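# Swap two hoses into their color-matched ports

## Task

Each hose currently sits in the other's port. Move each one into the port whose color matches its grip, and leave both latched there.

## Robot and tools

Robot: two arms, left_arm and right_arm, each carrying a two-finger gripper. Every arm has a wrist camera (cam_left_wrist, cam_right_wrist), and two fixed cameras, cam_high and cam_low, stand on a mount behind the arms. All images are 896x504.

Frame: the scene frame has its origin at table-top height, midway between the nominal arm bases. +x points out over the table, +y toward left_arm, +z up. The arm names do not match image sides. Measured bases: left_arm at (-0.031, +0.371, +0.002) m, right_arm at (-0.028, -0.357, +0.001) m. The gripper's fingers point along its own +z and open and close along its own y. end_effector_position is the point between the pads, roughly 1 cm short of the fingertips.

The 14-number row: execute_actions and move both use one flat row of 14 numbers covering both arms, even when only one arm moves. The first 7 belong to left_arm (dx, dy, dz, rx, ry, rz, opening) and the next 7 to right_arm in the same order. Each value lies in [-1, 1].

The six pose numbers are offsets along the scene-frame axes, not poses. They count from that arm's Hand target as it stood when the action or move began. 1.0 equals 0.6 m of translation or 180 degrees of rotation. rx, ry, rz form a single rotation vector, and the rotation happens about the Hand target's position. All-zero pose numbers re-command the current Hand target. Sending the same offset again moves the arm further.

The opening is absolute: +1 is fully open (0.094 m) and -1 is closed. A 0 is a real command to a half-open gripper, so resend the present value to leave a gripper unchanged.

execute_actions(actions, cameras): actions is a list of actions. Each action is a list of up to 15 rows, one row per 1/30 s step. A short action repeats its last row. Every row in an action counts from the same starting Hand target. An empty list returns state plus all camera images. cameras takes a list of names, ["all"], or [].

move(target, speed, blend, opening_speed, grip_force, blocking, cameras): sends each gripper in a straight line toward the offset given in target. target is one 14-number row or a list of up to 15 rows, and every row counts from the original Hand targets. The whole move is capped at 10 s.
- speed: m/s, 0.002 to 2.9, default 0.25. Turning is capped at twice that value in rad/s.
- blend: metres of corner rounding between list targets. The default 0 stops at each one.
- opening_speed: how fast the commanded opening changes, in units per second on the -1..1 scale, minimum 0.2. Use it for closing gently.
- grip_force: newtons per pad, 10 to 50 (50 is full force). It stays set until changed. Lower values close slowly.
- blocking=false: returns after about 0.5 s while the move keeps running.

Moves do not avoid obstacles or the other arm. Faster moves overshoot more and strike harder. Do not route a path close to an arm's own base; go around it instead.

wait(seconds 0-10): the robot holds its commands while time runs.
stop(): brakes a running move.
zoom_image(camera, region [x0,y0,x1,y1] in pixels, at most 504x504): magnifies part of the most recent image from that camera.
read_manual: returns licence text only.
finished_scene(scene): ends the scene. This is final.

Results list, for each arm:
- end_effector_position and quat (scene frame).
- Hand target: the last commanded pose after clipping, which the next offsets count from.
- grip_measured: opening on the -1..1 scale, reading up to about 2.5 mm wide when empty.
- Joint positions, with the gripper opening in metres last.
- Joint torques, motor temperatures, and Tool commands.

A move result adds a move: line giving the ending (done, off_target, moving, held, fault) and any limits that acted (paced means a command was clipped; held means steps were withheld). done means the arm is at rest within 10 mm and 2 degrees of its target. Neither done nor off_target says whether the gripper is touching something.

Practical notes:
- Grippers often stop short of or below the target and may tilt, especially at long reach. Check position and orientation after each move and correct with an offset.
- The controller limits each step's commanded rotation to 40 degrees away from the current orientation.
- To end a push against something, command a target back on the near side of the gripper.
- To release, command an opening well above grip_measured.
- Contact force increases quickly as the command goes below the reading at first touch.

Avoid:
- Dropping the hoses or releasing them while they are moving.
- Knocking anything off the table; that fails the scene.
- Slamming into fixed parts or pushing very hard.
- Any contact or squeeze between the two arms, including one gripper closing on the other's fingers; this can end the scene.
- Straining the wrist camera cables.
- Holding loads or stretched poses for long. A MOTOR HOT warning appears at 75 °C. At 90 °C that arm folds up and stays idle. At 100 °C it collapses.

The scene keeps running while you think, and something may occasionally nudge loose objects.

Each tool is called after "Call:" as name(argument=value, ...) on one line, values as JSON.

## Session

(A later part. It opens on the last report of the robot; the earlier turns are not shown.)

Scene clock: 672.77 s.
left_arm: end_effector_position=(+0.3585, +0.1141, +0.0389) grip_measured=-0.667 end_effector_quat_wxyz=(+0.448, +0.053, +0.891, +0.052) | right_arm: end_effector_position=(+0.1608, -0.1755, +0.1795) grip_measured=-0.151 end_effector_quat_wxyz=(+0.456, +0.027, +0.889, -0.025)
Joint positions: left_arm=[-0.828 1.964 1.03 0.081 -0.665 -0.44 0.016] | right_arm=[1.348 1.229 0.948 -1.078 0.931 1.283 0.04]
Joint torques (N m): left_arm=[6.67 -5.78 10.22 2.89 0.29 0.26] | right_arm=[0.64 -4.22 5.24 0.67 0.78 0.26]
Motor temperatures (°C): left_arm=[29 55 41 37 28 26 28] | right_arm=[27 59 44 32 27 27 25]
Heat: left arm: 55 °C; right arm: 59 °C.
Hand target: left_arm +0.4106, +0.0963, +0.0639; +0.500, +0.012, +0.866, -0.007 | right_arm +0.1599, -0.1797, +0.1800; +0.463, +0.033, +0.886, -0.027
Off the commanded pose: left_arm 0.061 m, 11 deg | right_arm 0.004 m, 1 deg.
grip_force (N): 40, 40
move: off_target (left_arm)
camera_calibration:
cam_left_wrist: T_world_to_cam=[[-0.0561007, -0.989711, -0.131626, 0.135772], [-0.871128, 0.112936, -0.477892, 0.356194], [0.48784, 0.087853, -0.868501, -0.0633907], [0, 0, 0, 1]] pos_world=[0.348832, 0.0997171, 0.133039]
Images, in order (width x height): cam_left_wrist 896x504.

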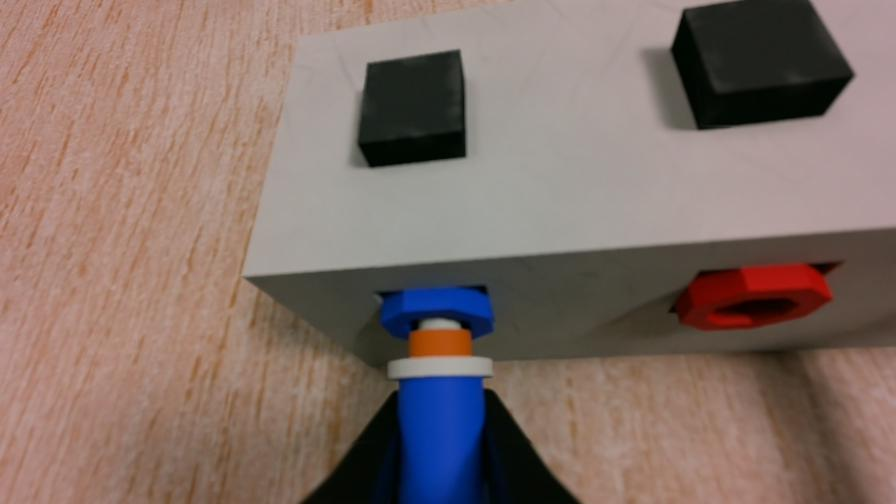

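Call:
move(target=[0.0583, -0.01, 0.015, 0, 0, -0.035, -1, 0, 0, 0, 0, 0, 0, -0.15], speed=0.08, cameras=["cam_left_wrist"])

Call:
zoom_image(camera="cam_left_wrist", region=[340, 230, 560, 430])

Scene clock: 681.07 s.
left_arm: end_effector_position=(+0.3626, +0.1171, +0.0353) grip_measured=-0.669 end_effector_quat_wxyz=(+0.395, +0.108, +0.911, +0.044) | right_arm: end_effector_position=(+0.1608, -0.1755, +0.1795) grip_measured=-0.151 end_effector_quat_wxyz=(+0.456, +0.027, +0.889, -0.025)
Joint positions: left_arm=[-0.771 1.949 1.083 -0.044 -0.521 -0.342 0.016] | right_arm=[1.348 1.229 0.948 -1.078 0.931 1.283 0.04]
Joint torques (N m): left_arm=[8.36 -5.45 11.06 3.76 0.25 0.5] | right_arm=[0.64 -4.21 5.26 0.66 0.78 0.25]
Motor temperatures (°C): left_arm=[30 55 43 40 28 26 28] | right_arm=[27 57 44 31 27 27 25]
Heat: left arm: 55 °C; right arm: 57 °C.
Hand target: left_arm +0.4455, +0.0902, +0.0729; +0.499, +0.059, +0.864, -0.034 | right_arm +0.1599, -0.1797, +0.1800; +0.463, +0.033, +0.886, -0.027
Off the commanded pose: left_arm 0.095 m, 17 deg | right_arm 0.004 m, 1 deg.
grip_force (N): 40, 40
move: off_target (left_arm)
camera_calibration:
cam_left_wrist: T_world_to_cam=[[-0.16962, -0.973281, -0.154766, 0.178598], [-0.905894, 0.215819, -0.364388, 0.354247], [0.388053, 0.0783938, -0.918297, -0.0297736], [0, 0, 0, 1]] pos_world=[0.362757, 0.0997073, 0.129383]
Images, in order (width x height): cam_left_wrist 896x504.

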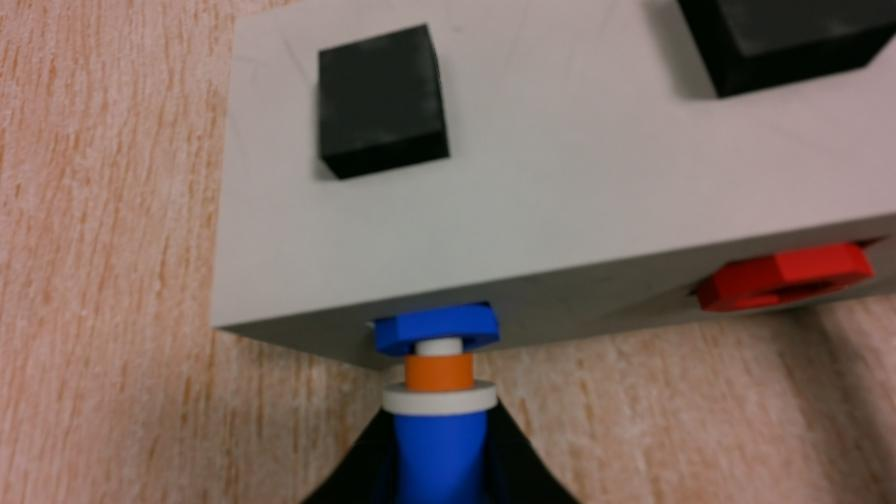

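Scaled by 2.291.

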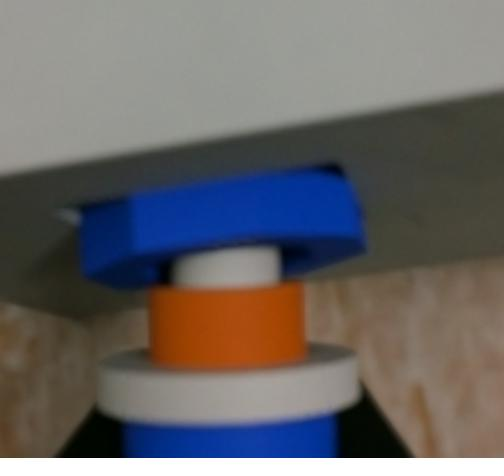

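Call:
move(target=[[-0.05, 0.0, 0.01, 0, -0.06, 0, -1, 0, 0, 0, 0, 0, 0, -0.15],[0.01, -0.003, 0.02, 0, -0.06, 0, -1, 0, 0, 0, 0, 0, 0, -0.15]], speed=0.08, cameras=["cam_left_wrist"])

Call:
zoom_image(camera="cam_left_wrist", region=[340, 230, 560, 430])

Scene clock: 690.13 s.
left_arm: end_effector_position=(+0.3694, +0.1171, +0.0340) grip_measured=-0.677 end_effector_quat_wxyz=(+0.479, +0.119, +0.868, +0.052) | right_arm: end_effector_position=(+0.1608, -0.1755, +0.1795) grip_measured=-0.151 end_effector_quat_wxyz=(+0.456, +0.027, +0.889, -0.025)
Joint positions: left_arm=[-0.79 1.979 0.935 0.329 -0.613 -0.219 0.015] | right_arm=[1.348 1.229 0.948 -1.078 0.931 1.283 0.04]
Joint torques (N m): left_arm=[8.75 -5.45 13.11 3.73 0.53 0.45] | right_arm=[0.62 -4.21 5.26 0.67 0.78 0.26]
Motor temperatures (°C): left_arm=[30 55 45 47 28 26 28] | right_arm=[27 56 43 31 27 27 25]
Heat: left arm: 55 °C; right arm: 56 °C.
Hand target: left_arm +0.4516, +0.0886, +0.0848; +0.578, +0.062, +0.813, -0.028 | right_arm +0.1599, -0.1797, +0.1800; +0.463, +0.033, +0.886, -0.027
Off the commanded pose: left_arm 0.101 m, 17 deg | right_arm 0.004 m, 1 deg.
grip_force (N): 40, 40
move: off_target (left_arm)
camera_calibration:
cam_left_wrist: T_world_to_cam=[[-0.166751, -0.966308, -0.196067, 0.179043], [-0.814981, 0.247001, -0.52421, 0.328105], [0.554977, 0.0723787, -0.828711, -0.0975563], [0, 0, 0, 1]] pos_world=[0.351397, 0.0990298, 0.126255]
Images, in order (width x height): cam_left_wrist 896x504.

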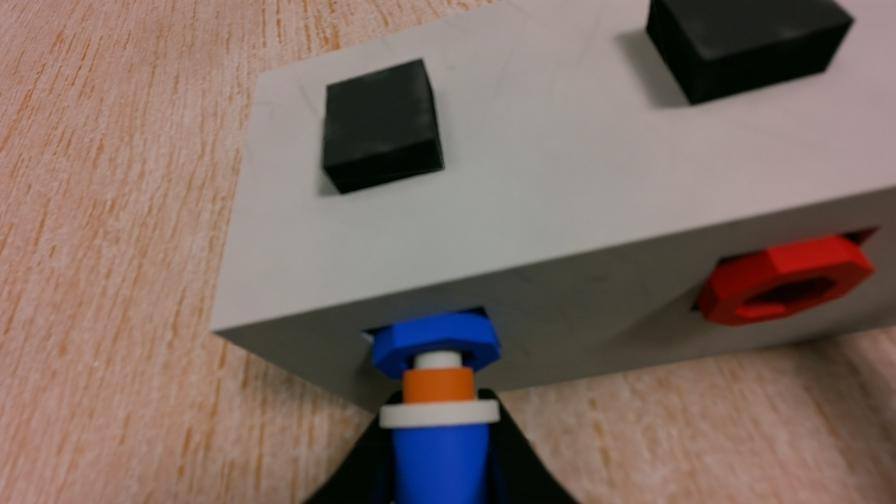

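Scaled by 2.291.

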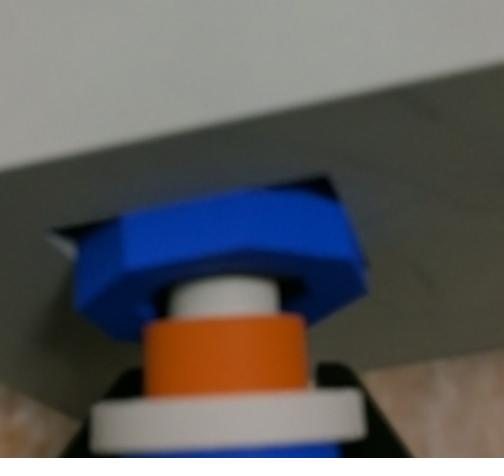

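Call:
wait(seconds=0.1, cameras=["cam_high", "cam_low"])

Call:
zoom_image(camera="cam_high", region=[380, 190, 560, 320])

Scene clock: 701.27 s.
left_arm: end_effector_position=(+0.3694, +0.1171, +0.0340) grip_measured=-0.677 end_effector_quat_wxyz=(+0.479, +0.119, +0.868, +0.052) | right_arm: end_effector_position=(+0.1608, -0.1755, +0.1795) grip_measured=-0.151 end_effector_quat_wxyz=(+0.456, +0.027, +0.889, -0.025)
Joint positions: left_arm=[-0.79 1.979 0.935 0.329 -0.613 -0.219 0.015] | right_arm=[1.348 1.229 0.948 -1.078 0.931 1.283 0.04]
Joint torques (N m): left_arm=[8.75 -5.44 13.11 3.73 0.53 0.45] | right_arm=[0.64 -4.19 5.24 0.66 0.78 0.26]
Motor temperatures (°C): left_arm=[31 55 49 51 28 26 28] | right_arm=[27 54 43 31 27 27 25]
Heat: left arm: 55 °C; right arm: 54 °C.
Hand target: left_arm +0.4516, +0.0886, +0.0848; +0.578, +0.062, +0.813, -0.028 | right_arm +0.1599, -0.1797, +0.1800; +0.463, +0.033, +0.886, -0.027
Tool commands: left_gripper/opening=-1.0 right_gripper/opening=-0.15
Off the commanded pose: left_arm 0.101 m, 17 deg | right_arm 0.004 m, 1 deg.
grip_force (N): 40, 40
wait: 0.10 s; at rest from the start
Images, in order (width x height): cam_high 896x504, cam_low 896x504.

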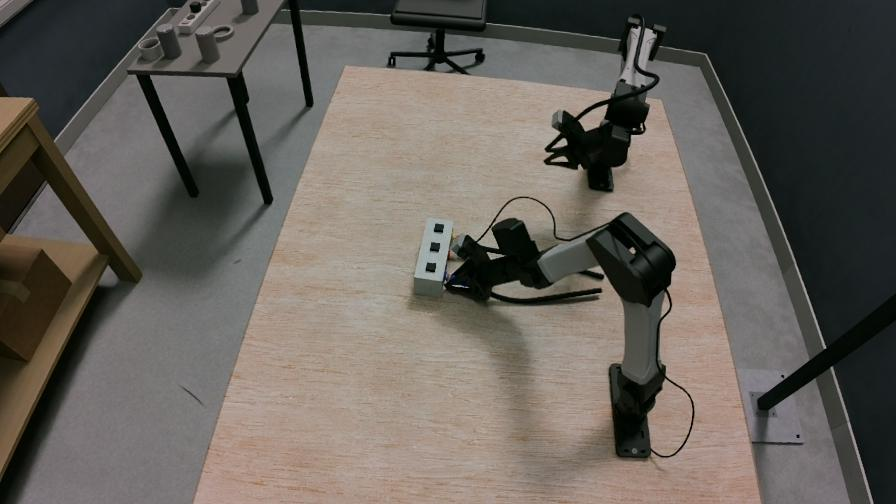

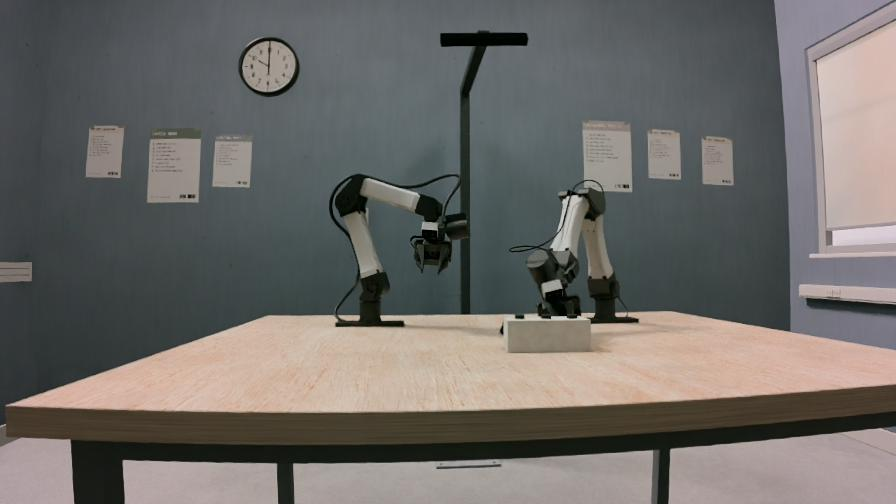

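Scaled by 2.800.

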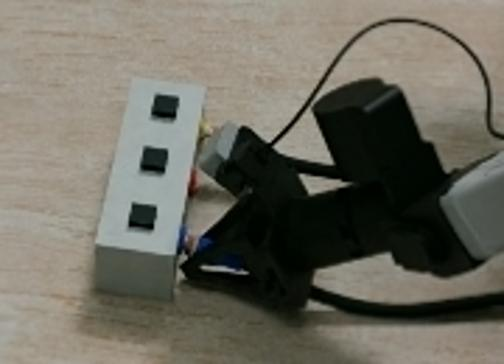

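Call:
move(target=[[0, 0, 0, 0, 0, 0, -1, 0.1, 0.06, -0.04, 0.0444, -0.0754, 0.1817, -0.15],[0, 0, 0, 0, 0, 0, -1, 0.2118, 0.2178, -0.105, 0.0888, -0.1509, 0.3635, -0.15]], speed=0.25, blend=[0.03, 0], cameras=["cam_left_wrist", "cam_right_wrist"])

Call:
zoom_image(camera="cam_right_wrist", region=[330, 180, 560, 330])

Scene clock: 724.53 s.
left_arm: end_effector_position=(+0.3694, +0.1171, +0.0340) grip_measured=-0.677 end_effector_quat_wxyz=(+0.479, +0.119, +0.868, +0.052) | right_arm: end_effector_position=(+0.2842, -0.0528, +0.1102) grip_measured=-0.151 end_effector_quat_wxyz=(+0.571, -0.375, +0.646, +0.340)
Joint positions: left_arm=[-0.79 1.979 0.935 0.329 -0.613 -0.219 0.015] | right_arm=[0.61 1.853 0.482 1.239 -0.468 -0.048 0.04]
Joint torques (N m): left_arm=[8.76 -5.44 13.11 3.74 0.53 0.45] | right_arm=[-0.68 -5.59 6.22 2.72 -0.31 -0.01]
Motor temperatures (°C): left_arm=[33 55 56 56 28 26 28] | right_arm=[27 52 43 31 27 27 25]
Heat: left arm: 56 °C; right arm: 52 °C.
Hand target: left_arm +0.4516, +0.0886, +0.0848; +0.578, +0.062, +0.813, -0.028 | right_arm +0.2868, -0.0490, +0.1170; +0.579, -0.380, +0.632, +0.348
Off the commanded pose: left_arm 0.101 m, 17 deg | right_arm 0.008 m, 2 deg.
grip_force (N): 40, 40
move: off_target (left_arm)
camera_calibration:
cam_left_wrist: T_world_to_cam=[[-0.166751, -0.966308, -0.196067, 0.179043], [-0.814981, 0.247001, -0.52421, 0.328105], [0.554977, 0.0723787, -0.828711, -0.0975563], [0, 0, 0, 1]] pos_world=[0.351397, 0.0990298, 0.126255]
cam_right_wrist: T_world_to_cam=[[0.872961, -0.487724, -0.00809645, -0.271712], [-0.255694, -0.443397, -0.859081, 0.182273], [0.415404, 0.752014, -0.511776, 0.0668583], [0, 0, 0, 1]] pos_world=[0.256027, -0.10198, 0.188604]
Images, in order (width x height): cam_left_wrist 896x504, cam_right_wrist 896x504.

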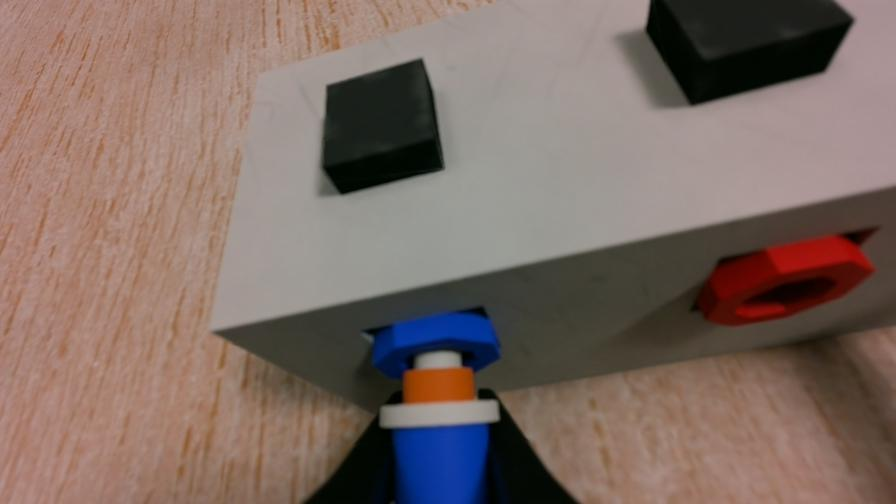

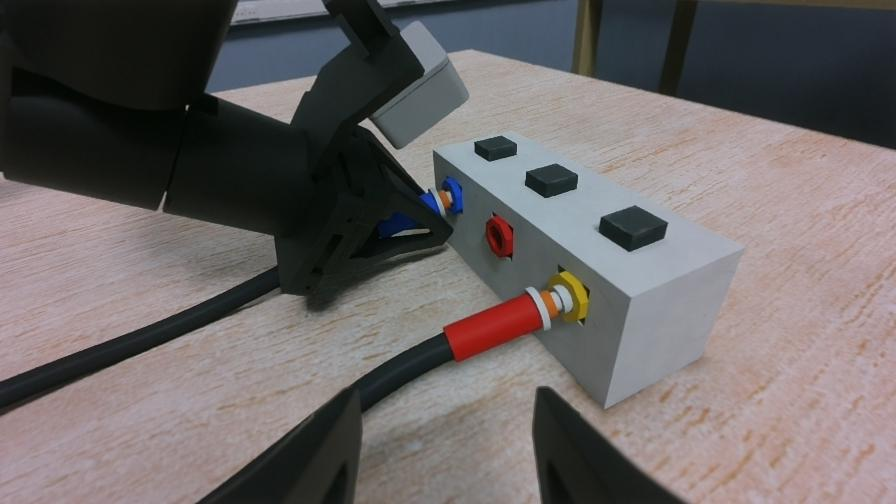

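Scaled by 2.191.

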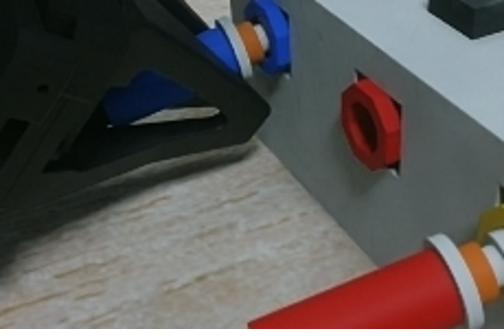

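Call:
zoom_image(camera="cam_right_wrist", region=[370, 160, 480, 250])

Scaled by 4.582.

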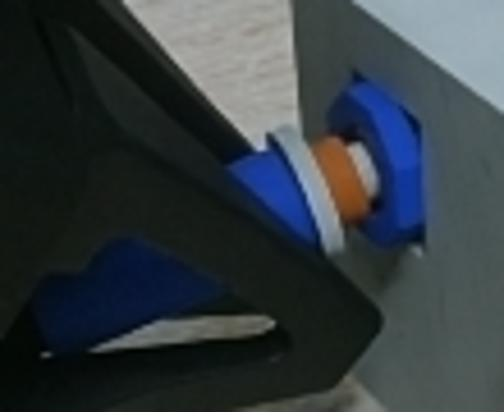

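Call:
move(target=[[-0.083, 0.0, 0.0, 0, 0.05, 0, -1, 0, 0, 0, 0, 0, 0, -0.15],[0.0, -0.01, 0.05, 0, 0.05, 0, -1, 0, 0, 0, 0, 0, 0, -0.15]], speed=0.08, grip_force=[50, 40], cameras=["cam_left_wrist", "cam_right_wrist"])

Call:
zoom_image(camera="cam_right_wrist", region=[370, 160, 480, 250])

Scene clock: 741.50 s.
left_arm: end_effector_position=(+0.3654, +0.1181, +0.0378) grip_measured=-0.686 end_effector_quat_wxyz=(+0.366, +0.132, +0.920, +0.044) | right_arm: end_effector_position=(+0.2843, -0.0528, +0.1104) grip_measured=-0.151 end_effector_quat_wxyz=(+0.571, -0.375, +0.646, +0.340)
Joint positions: left_arm=[-0.747 1.949 1.141 -0.143 -0.465 -0.299 0.015] | right_arm=[0.61 1.853 0.482 1.24 -0.468 -0.048 0.04]
Joint torques (N m): left_arm=[5.07 -11 11.95 3.64 -0.52 0.11] | right_arm=[-0.66 -5.55 6.22 2.72 -0.31 -0.01]
Motor temperatures (°C): left_arm=[33 55 58 59 28 26 29] | right_arm=[26 51 43 37 27 27 25]
Heat: left arm: 59 °C; right arm: 51 °C.
Hand target: left_arm +0.4516, +0.0826, +0.1149; +0.513, +0.060, +0.856, -0.033 | right_arm +0.2869, -0.0490, +0.1170; +0.579, -0.380, +0.632, +0.348
Off the commanded pose: left_arm 0.121 m, 22 deg | right_arm 0.008 m, 2 deg.
grip_force (N): 50, 40
move: off_target (left_arm)
camera_calibration:
cam_left_wrist: T_world_to_cam=[[-0.217734, -0.961507, -0.167617, 0.19718], [-0.91687, 0.260374, -0.302582, 0.353914], [0.334578, 0.0878004, -0.938269, -0.00940108], [0, 0, 0, 1]] pos_world=[0.370571, 0.0982659, 0.131318]
cam_right_wrist: T_world_to_cam=[[0.872942, -0.487762, -0.00778537, -0.271818], [-0.255168, -0.442951, -0.859467, 0.182298], [0.415767, 0.752251, -0.511132, 0.0667936], [0, 0, 0, 1]] pos_world=[0.256027, -0.102079, 0.188703]
Images, in order (width x height): cam_left_wrist 896x504, cam_right_wrist 896x504.

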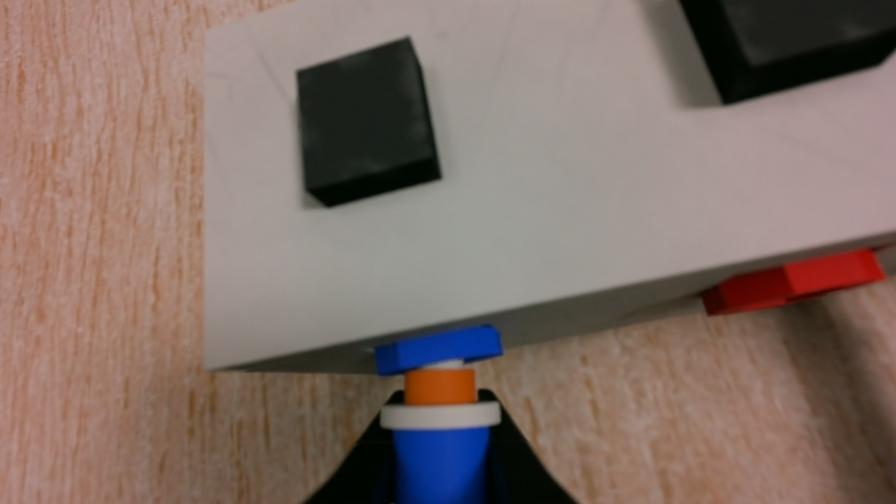

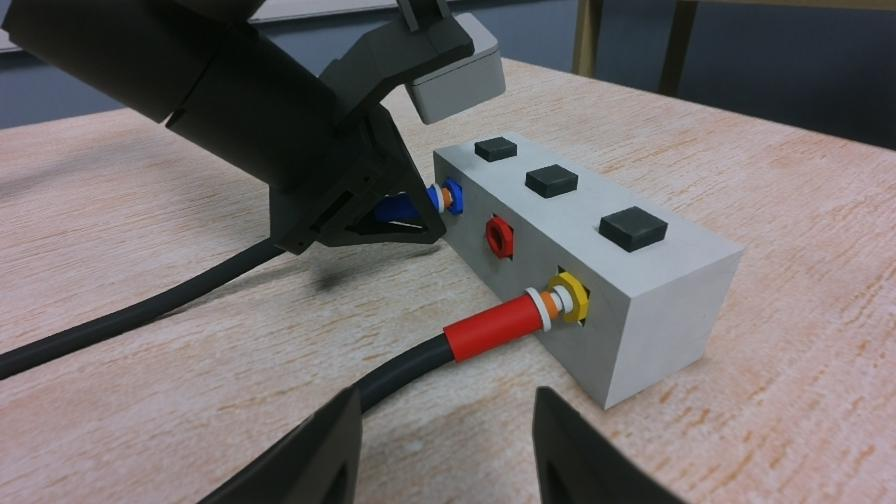

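Scaled by 4.582.

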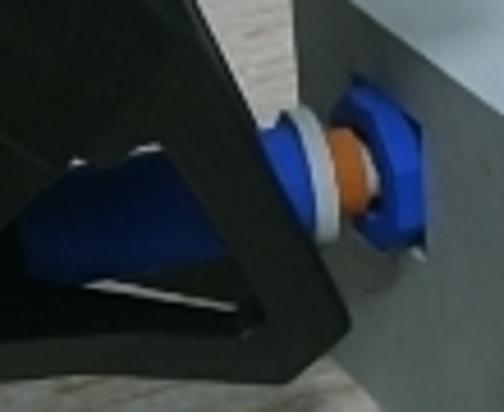

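Call:
move(target=[0.0667, -0.005, 0.0, 0, -0.025, 0, -1, 0, 0, 0, 0, 0, 0, -0.15], speed=0.08, cameras=["cam_left_wrist", "cam_right_wrist"])

Call:
zoom_image(camera="cam_right_wrist", region=[370, 160, 480, 250])

Scene clock: 746.73 s.
left_arm: end_effector_position=(+0.3658, +0.1190, +0.0391) grip_measured=-0.686 end_effector_quat_wxyz=(+0.347, +0.151, +0.925, +0.043) | right_arm: end_effector_position=(+0.2843, -0.0528, +0.1104) grip_measured=-0.151 end_effector_quat_wxyz=(+0.571, -0.375, +0.646, +0.340)
Joint positions: left_arm=[-0.732 1.949 1.172 -0.201 -0.427 -0.265 0.015] | right_arm=[0.61 1.853 0.482 1.24 -0.468 -0.048 0.04]
Joint torques (N m): left_arm=[7.24 -8.17 13.46 4.46 -0.97 0.23] | right_arm=[-0.65 -5.55 6.22 2.72 -0.31 -0.01]
Motor temperatures (°C): left_arm=[33 56 57 60 28 26 29] | right_arm=[26 51 43 38 27 27 25]
Heat: left arm: 60 °C; right arm: 51 °C.
Hand target: left_arm +0.4915, +0.0795, +0.1149; +0.546, +0.061, +0.835, -0.031 | right_arm +0.2869, -0.0490, +0.1170; +0.579, -0.380, +0.632, +0.348
Off the commanded pose: left_arm 0.152 m, 28 deg | right_arm 0.008 m, 2 deg.
grip_force (N): 50, 40
move: off_target (left_arm)
camera_calibration:
cam_left_wrist: T_world_to_cam=[[-0.25516, -0.951079, -0.174187, 0.21094], [-0.919113, 0.294515, -0.261709, 0.349547], [0.300207, 0.0933202, -0.949298, 0.00391953], [0, 0, 0, 1]] pos_world=[0.373921, 0.0973082, 0.131944]
cam_right_wrist: T_world_to_cam=[[0.872942, -0.487762, -0.00778537, -0.271818], [-0.255168, -0.442951, -0.859467, 0.182298], [0.415767, 0.752251, -0.511132, 0.0667936], [0, 0, 0, 1]] pos_world=[0.256027, -0.102079, 0.188703]
Images, in order (width x height): cam_left_wrist 896x504, cam_right_wrist 896x504.

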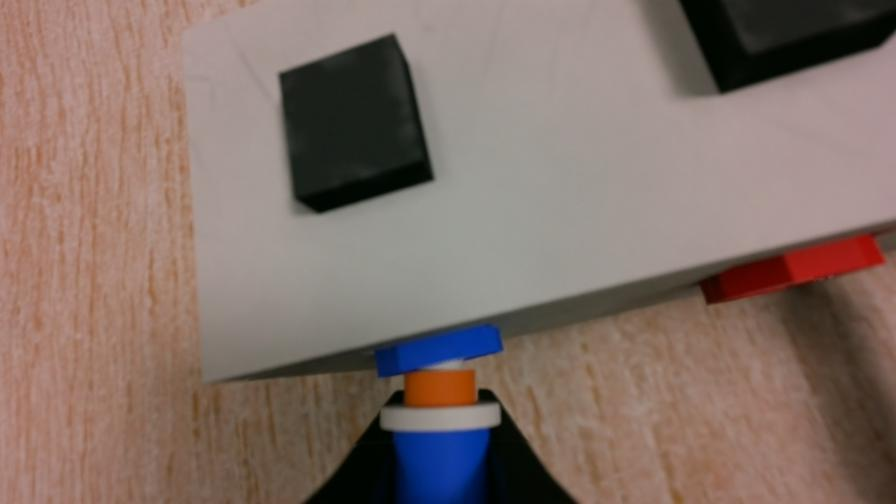

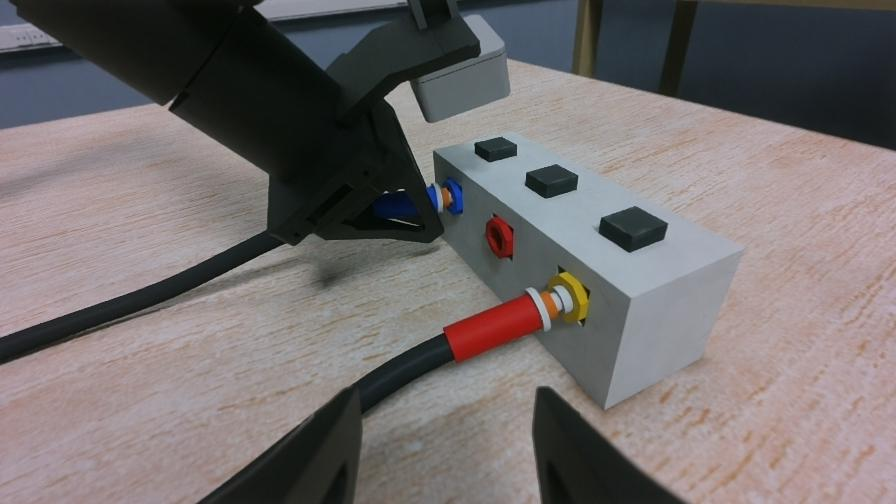

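Scaled by 4.582.

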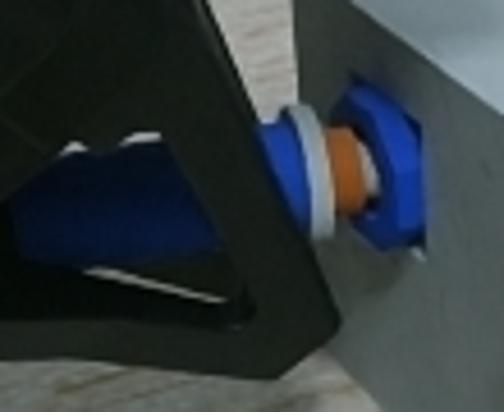

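Call:
move(target=[[-0.1, -0.02, -0.02, 0, 0, 0.06, -1, 0, 0, 0, 0, 0, 0, -0.15],[-0.01, -0.03, -0.02, 0, 0, 0.06, -1, 0, 0, 0, 0, 0, 0, -0.15]], speed=0.08, cameras=["cam_left_wrist", "cam_right_wrist"])

Call:
zoom_image(camera="cam_right_wrist", region=[370, 160, 480, 250])

Scene clock: 763.97 s.
left_arm: end_effector_position=(+0.3722, +0.1177, +0.0384) grip_measured=-0.687 end_effector_quat_wxyz=(+0.367, +0.088, +0.913, +0.152) | right_arm: end_effector_position=(+0.2843, -0.0528, +0.1104) grip_measured=-0.151 end_effector_quat_wxyz=(+0.571, -0.375, +0.646, +0.340)
Joint positions: left_arm=[-0.813 2.089 1.349 -0.379 -0.708 -0.441 0.015] | right_arm=[0.61 1.853 0.482 1.24 -0.468 -0.048 0.04]
Joint torques (N m): left_arm=[6.02 -9.74 13.56 4.33 -0.75 0.05] | right_arm=[-0.68 -5.55 6.23 2.72 -0.31 -0.01]
Motor temperatures (°C): left_arm=[33 58 60 72 29 26 29] | right_arm=[26 50 43 40 27 27 25]
Heat: left arm: 72 °C; right arm: 50 °C.
Hand target: left_arm +0.4856, +0.0615, +0.1029; +0.546, -0.018, +0.837, +0.021 | right_arm +0.2869, -0.0490, +0.1170; +0.579, -0.380, +0.632, +0.348
Off the commanded pose: left_arm 0.142 m, 30 deg | right_arm 0.008 m, 2 deg.
grip_force (N): 50, 40
move: off_target (left_arm)
camera_calibration:
cam_left_wrist: T_world_to_cam=[[-0.0552485, -0.941336, -0.332918, 0.141807], [-0.938475, 0.162796, -0.30457, 0.379952], [0.3409, 0.295608, -0.892414, -0.0397083], [0, 0, 0, 1]] pos_world=[0.377946, 0.0833712, 0.127495]
cam_right_wrist: T_world_to_cam=[[0.872942, -0.487762, -0.00778537, -0.271818], [-0.255168, -0.442951, -0.859467, 0.182298], [0.415767, 0.752251, -0.511132, 0.0667936], [0, 0, 0, 1]] pos_world=[0.256027, -0.102079, 0.188703]
Images, in order (width x height): cam_left_wrist 896x504, cam_right_wrist 896x504.

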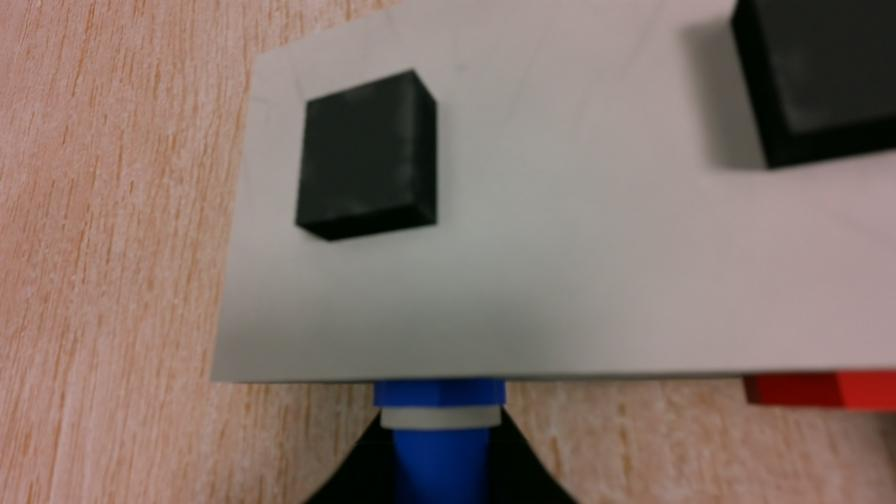

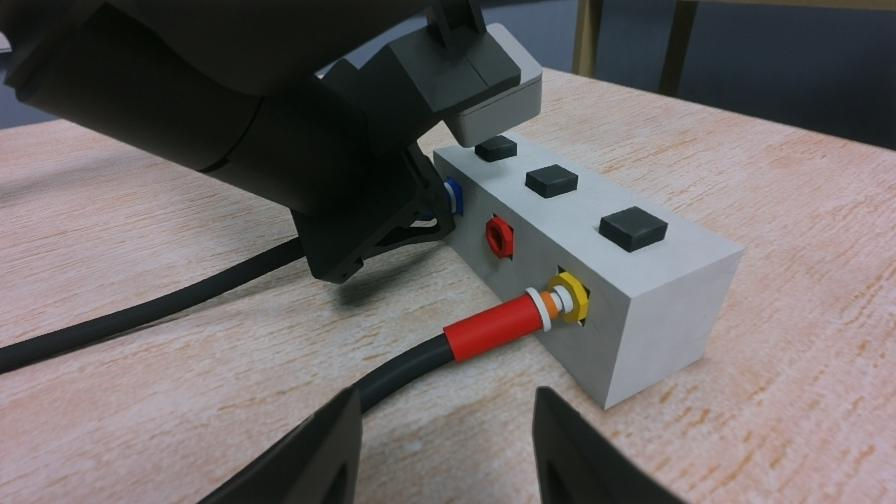

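Scaled by 4.582.

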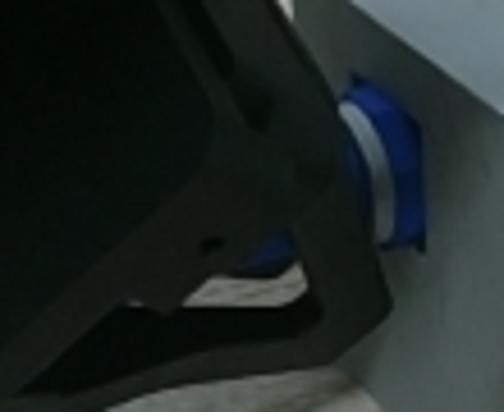

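Call:
move(target=[-0.2, 0.0937, -0.1, 0, 0.035, -0.035, -1, 0, 0, 0, 0, 0, 0, -0.15], speed=0.12, cameras=["cam_left_wrist", "cam_right_wrist"])

Call:
zoom_image(camera="cam_right_wrist", region=[370, 160, 480, 250])

Scene clock: 770.73 s.
left_arm: end_effector_position=(+0.3681, +0.1101, +0.0349) grip_measured=-0.688 end_effector_quat_wxyz=(+0.488, +0.037, +0.872, -0.015) | right_arm: end_effector_position=(+0.2843, -0.0528, +0.1104) grip_measured=-0.151 end_effector_quat_wxyz=(+0.571, -0.375, +0.646, +0.340)
Joint positions: left_arm=[-0.795 1.98 0.917 0.382 -0.589 -0.412 0.015] | right_arm=[0.61 1.853 0.482 1.24 -0.468 -0.048 0.04]
Joint torques (N m): left_arm=[0.34 -10.48 2.19 1.81 -0.53 0.05] | right_arm=[-0.68 -5.56 6.24 2.72 -0.32 -0.02]
Motor temperatures (°C): left_arm=[32 59 59 72 29 26 29] | right_arm=[26 50 43 41 26 27 25]
Heat: left arm: 72 °C; right arm: 50 °C.
Hand target: left_arm +0.3657, +0.1177, +0.0430; +0.500, +0.029, +0.866, -0.008 | right_arm +0.2869, -0.0490, +0.1170; +0.579, -0.380, +0.632, +0.348
Off the commanded pose: left_arm 0.011 m, 2 deg | right_arm 0.008 m, 2 deg.
grip_force (N): 50, 40
move: off_target (left_arm)
camera_calibration:
cam_left_wrist: T_world_to_cam=[[-0.0889882, -0.996032, -0.00141992, 0.140206], [-0.824789, 0.074488, -0.560513, 0.353163], [0.558394, -0.0487079, -0.828144, -0.0834969], [0, 0, 0, 1]] pos_world=[0.350386, 0.109277, 0.129004]
cam_right_wrist: T_world_to_cam=[[0.872942, -0.487762, -0.00778537, -0.271818], [-0.255168, -0.442951, -0.859467, 0.182298], [0.415767, 0.752251, -0.511132, 0.0667936], [0, 0, 0, 1]] pos_world=[0.256027, -0.102079, 0.188703]
Images, in order (width x height): cam_left_wrist 896x504, cam_right_wrist 896x504.

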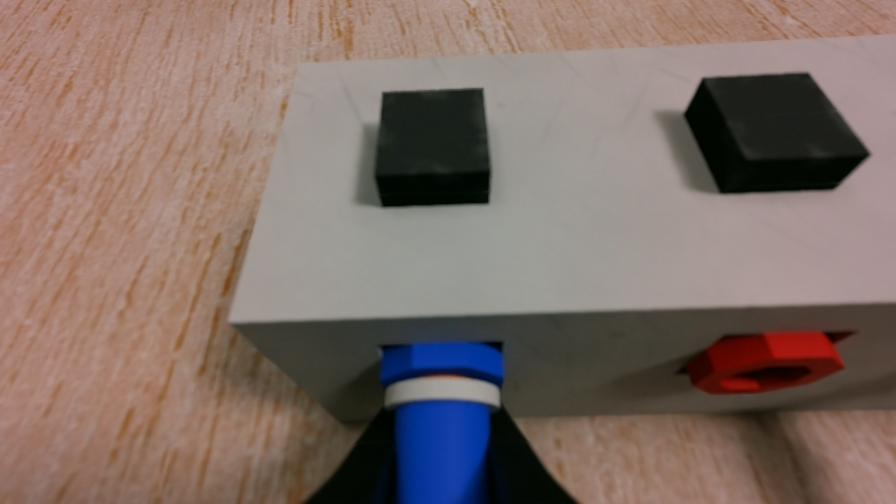

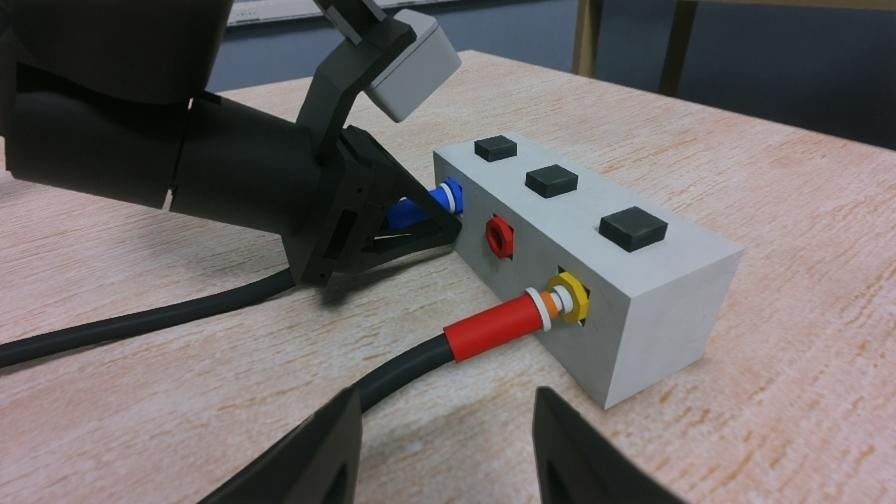

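Scaled by 4.582.

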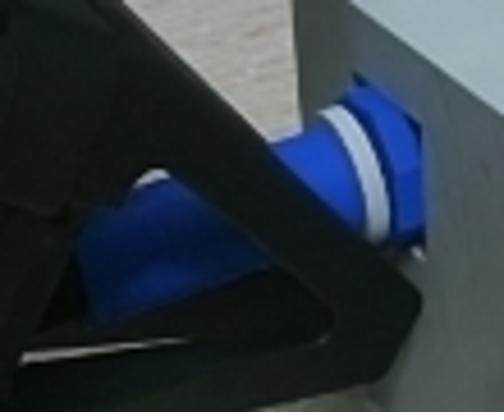

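Call:
move(target=[-0.04, 0.0, 0.012, 0, 0, 0, -1, 0, 0, 0, 0, 0, 0, -0.15], speed=0.1, cameras=["cam_left_wrist"])

Scene clock: 773.47 s.
left_arm: end_effector_position=(+0.3667, +0.1095, +0.0352) grip_measured=-0.688 end_effector_quat_wxyz=(+0.496, +0.032, +0.867, -0.030) | right_arm: end_effector_position=(+0.2843, -0.0528, +0.1104) grip_measured=-0.151 end_effector_quat_wxyz=(+0.571, -0.375, +0.646, +0.340)
Joint positions: left_arm=[-0.795 1.979 0.887 0.443 -0.579 -0.416 0.015] | right_arm=[0.61 1.853 0.482 1.24 -0.468 -0.048 0.04]
Joint torques (N m): left_arm=[-4.05 -14.89 0.05 1.15 -1.03 -0.19] | right_arm=[-0.66 -5.56 6.23 2.72 -0.31 -0.01]
Motor temperatures (°C): left_arm=[32 61 58 69 29 26 29] | right_arm=[26 50 43 41 26 27 25]
Heat: left arm: 69 °C; right arm: 50 °C.
Hand target: left_arm +0.3416, +0.1177, +0.0501; +0.500, +0.029, +0.866, -0.008 | right_arm +0.2869, -0.0490, +0.1170; +0.579, -0.380, +0.632, +0.348
Off the commanded pose: left_arm 0.030 m, 3 deg | right_arm 0.008 m, 2 deg.
grip_force (N): 50, 40
move: off_target (left_arm)
camera_calibration:
cam_left_wrist: T_world_to_cam=[[-0.0945841, -0.995126, 0.027905, 0.14033], [-0.814025, 0.061174, -0.577599, 0.350352], [0.573077, -0.0773471, -0.815843, -0.0852426], [0, 0, 0, 1]] pos_world=[0.347319, 0.111621, 0.128903]
Images, in order (width x height): cam_left_wrist 896x504.

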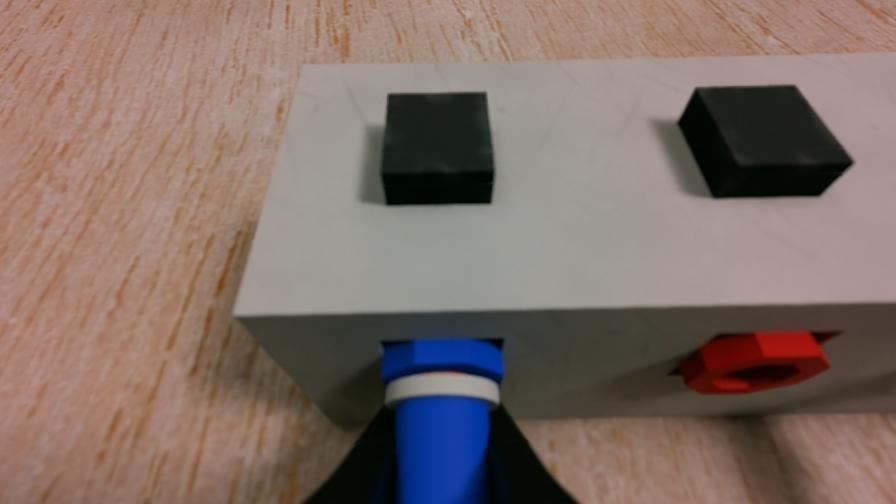

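Call:
move(target=[[0.037, -0.01, -0.02, 0, 0, 0, -1, -0.028, -0.118, 0.005, 0, 0, 0, -0.15],[0.037, -0.01, -0.02, 0, 0, 0, -0.15, -0.028, -0.118, 0.005, 0, 0, 0, -0.15],[-0.055, -0.005, 0.055, 0, 0, 0, -0.15, -0.028, -0.118, 0.005, 0, 0, 0, -0.15],[-0.1277, -0.1128, 0.1248, 0, -0.055, 0, -0.15, -0.028, -0.118, 0.005, 0, 0, 0, -0.15],[-0.0877, -0.2128, 0.0565, 0, -0.055, 0, -0.15, -0.028, -0.118, 0.005, 0, 0, 0, -0.15]], speed=[0.1, 0.1, 0.1, 0.2, 0.15], blend=[0, 0, 0.02, 0.03, 0], opening_speed=0.5, cameras=["cam_left_wrist", "cam_right_wrist"])

Scene clock: 795.20 s.
left_arm: end_effector_position=(+0.2868, +0.0002, +0.0724) grip_measured=-0.152 end_effector_quat_wxyz=(+0.561, +0.047, +0.826, +0.012) | right_arm: end_effector_position=(+0.2752, -0.1197, +0.1099) grip_measured=-0.151 end_effector_quat_wxyz=(+0.569, -0.369, +0.649, +0.344)
Joint positions: left_arm=[-1.179 2.074 1.152 0.168 -0.999 -0.59 0.04] | right_arm=[0.394 1.748 0.324 1.273 -0.681 -0.067 0.04]
Joint torques (N m): left_arm=[-0.2 -8.91 7.02 1.61 -0.46 -0.1] | right_arm=[-0.61 -7.66 3.12 2.58 -0.34 -0.12]
Motor temperatures (°C): left_arm=[32 72 51 54 29 26 29] | right_arm=[26 50 43 41 26 27 25]
Heat: left arm: 72 °C; right arm: 50 °C. Fold the left arm in close to its base, or ease its load, before you think long.
Hand target: left_arm +0.2890, -0.0099, +0.0839; +0.573, +0.030, +0.819, -0.006 | right_arm +0.2701, -0.1199, +0.1199; +0.579, -0.380, +0.632, +0.348
Off the commanded pose: left_arm 0.016 m, 3 deg | right_arm 0.011 m, 3 deg.
MOTOR HOT: joint 2 (shoulder) of the left arm reports 72 °C; the controller's stop level is 90 °C. To cool a motor, set the load down, stop pushing, or move to a pose that needs little force.
grip_force (N): 50, 40
move: off_target (left_arm, right_arm)
camera_calibration:
cam_left_wrist: T_world_to_cam=[[-0.0748608, -0.994953, -0.0668156, 0.024151], [-0.71594, 0.100266, -0.690924, 0.293514], [0.694136, -0.00388717, -0.719833, -0.0592832], [0, 0, 0, 1]] pos_world=[0.253097, -0.0056309, 0.161735]
cam_right_wrist: T_world_to_cam=[[0.871477, -0.489812, -0.0247468, -0.294454], [-0.268966, -0.435134, -0.859253, 0.154714], [0.410104, 0.755475, -0.510952, 0.122659], [0, 0, 0, 1]] pos_world=[0.24792, -0.169571, 0.188325]
Images, in order (width x height): cam_left_wrist 896x504, cam_right_wrist 896x504.

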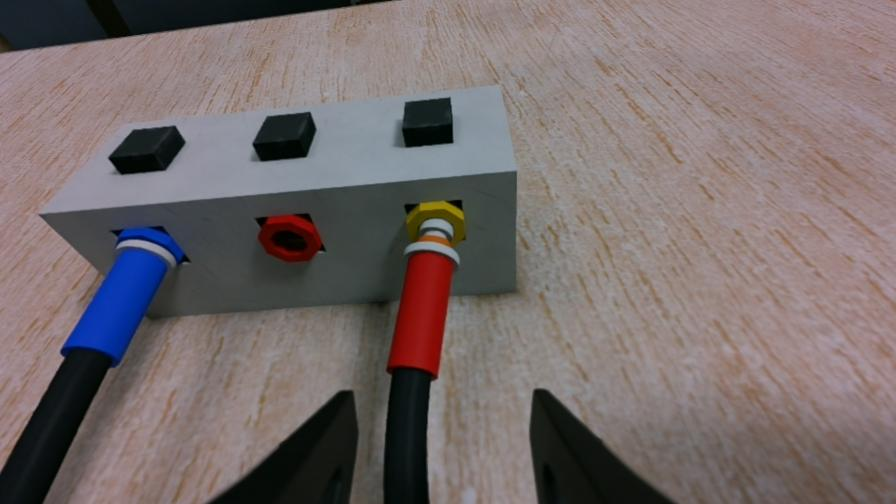

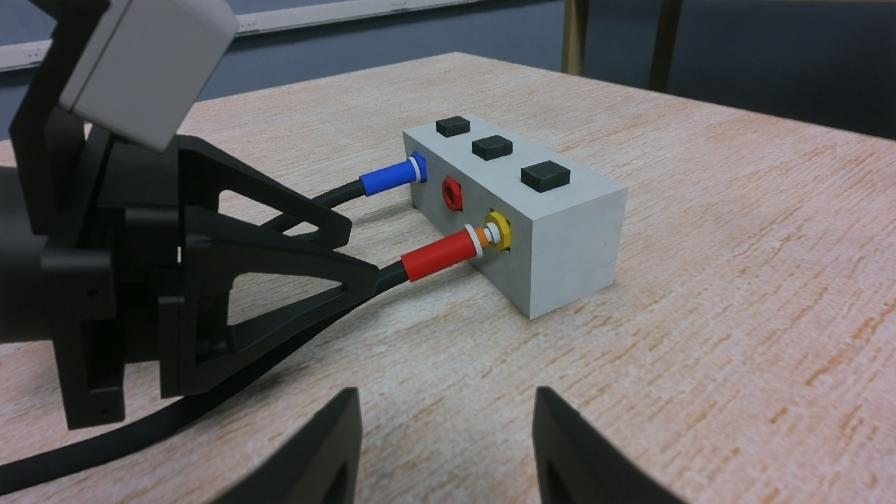

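Call:
move(target=[[0.1033, 0.0057, -0.0515, 0, 0, 0, -0.15, 0, 0, 0, 0, 0, 0, -0.15],[0.1033, 0.0057, -0.0515, 0, 0, 0, -1, 0, 0, 0, 0, 0, 0, -0.15]], speed=0.1, opening_speed=0.5, grip_force=[45, 40], cameras=["cam_left_wrist", "cam_right_wrist"])

Call:
zoom_image(camera="cam_right_wrist", region=[370, 120, 570, 300])

Scene clock: 806.37 s.
left_arm: end_effector_position=(+0.3440, +0.0005, +0.0452) grip_measured=-0.666 end_effector_quat_wxyz=(+0.564, +0.037, +0.825, +0.005) | right_arm: end_effector_position=(+0.2752, -0.1197, +0.1099) grip_measured=-0.151 end_effector_quat_wxyz=(+0.569, -0.369, +0.649, +0.344)
Joint positions: left_arm=[-1.055 2.22 1.219 0.371 -0.907 -0.466 0.016] | right_arm=[0.394 1.748 0.324 1.273 -0.681 -0.067 0.04]
Joint torques (N m): left_arm=[1.01 -9.39 6.86 1.74 -0.19 0.1] | right_arm=[-0.64 -7.66 3.15 2.58 -0.34 -0.12]
Motor temperatures (°C): left_arm=[31 69 50 52 29 26 29] | right_arm=[26 49 42 40 26 27 25]
Heat: left arm: 69 °C; right arm: 49 °C.
Hand target: left_arm +0.3510, -0.0065, +0.0531; +0.573, +0.030, +0.819, -0.006 | right_arm +0.2701, -0.1199, +0.1199; +0.579, -0.380, +0.632, +0.348
Off the commanded pose: left_arm 0.013 m, 2 deg | right_arm 0.011 m, 3 deg.
MOTOR HOT: cleared for the motors of the left arm.
grip_force (N): 45, 40
move: off_target (left_arm, right_arm); target 2's new opening was sent with left_arm's hand 0.013 m and 2 deg from that target
camera_calibration:
cam_left_wrist: T_world_to_cam=[[-0.0665969, -0.996799, -0.0442284, 0.0230134], [-0.711546, 0.07852, -0.698239, 0.314519], [0.699477, -0.0150301, -0.714497, -0.120635], [0, 0, 0, 1]] pos_world=[0.309709, -0.00356947, 0.134434]
cam_right_wrist: T_world_to_cam=[[0.871477, -0.489812, -0.0247468, -0.294454], [-0.268966, -0.435134, -0.859253, 0.154714], [0.410104, 0.755475, -0.510952, 0.122659], [0, 0, 0, 1]] pos_world=[0.24792, -0.169571, 0.188325]
Images, in order (width x height): cam_left_wrist 896x504, cam_right_wrist 896x504.

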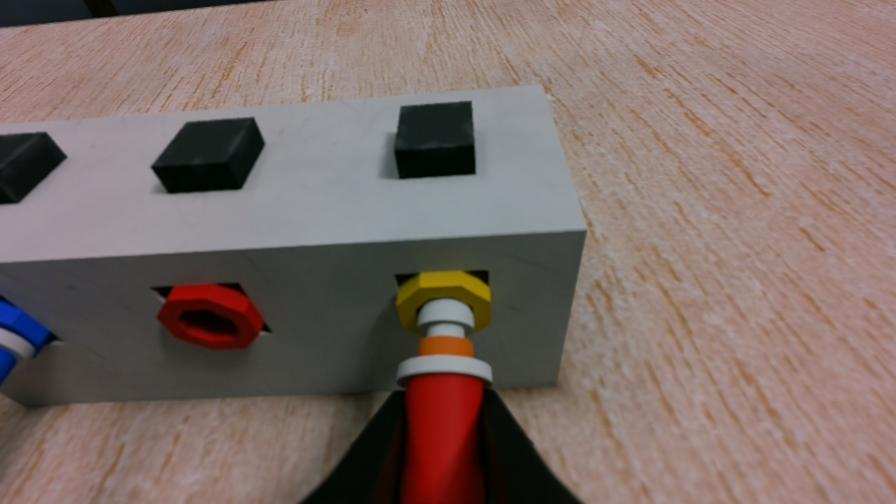

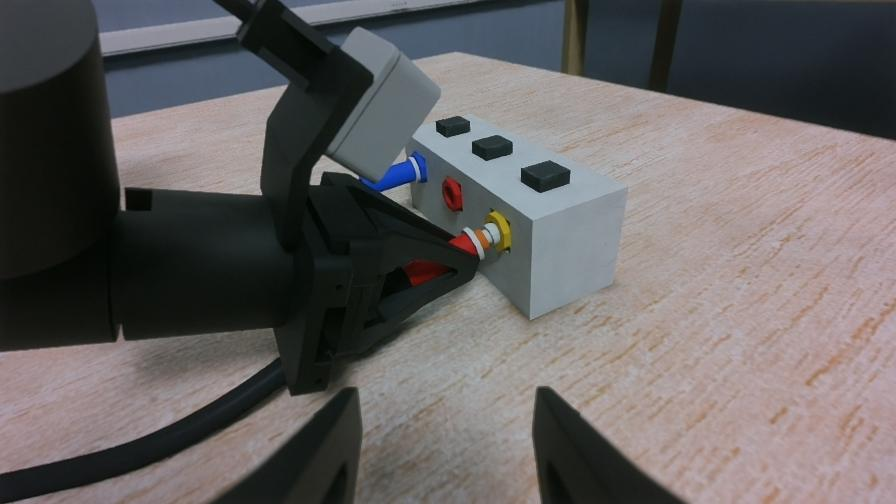

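Scaled by 2.520.

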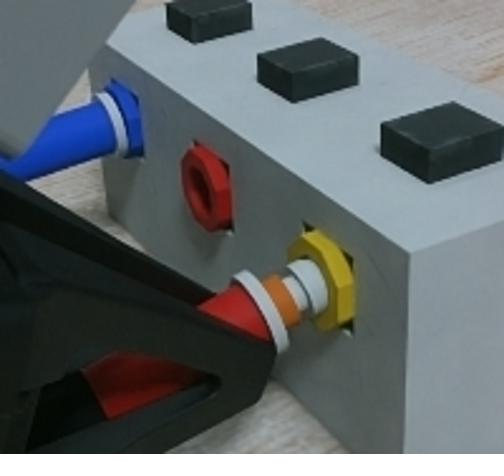

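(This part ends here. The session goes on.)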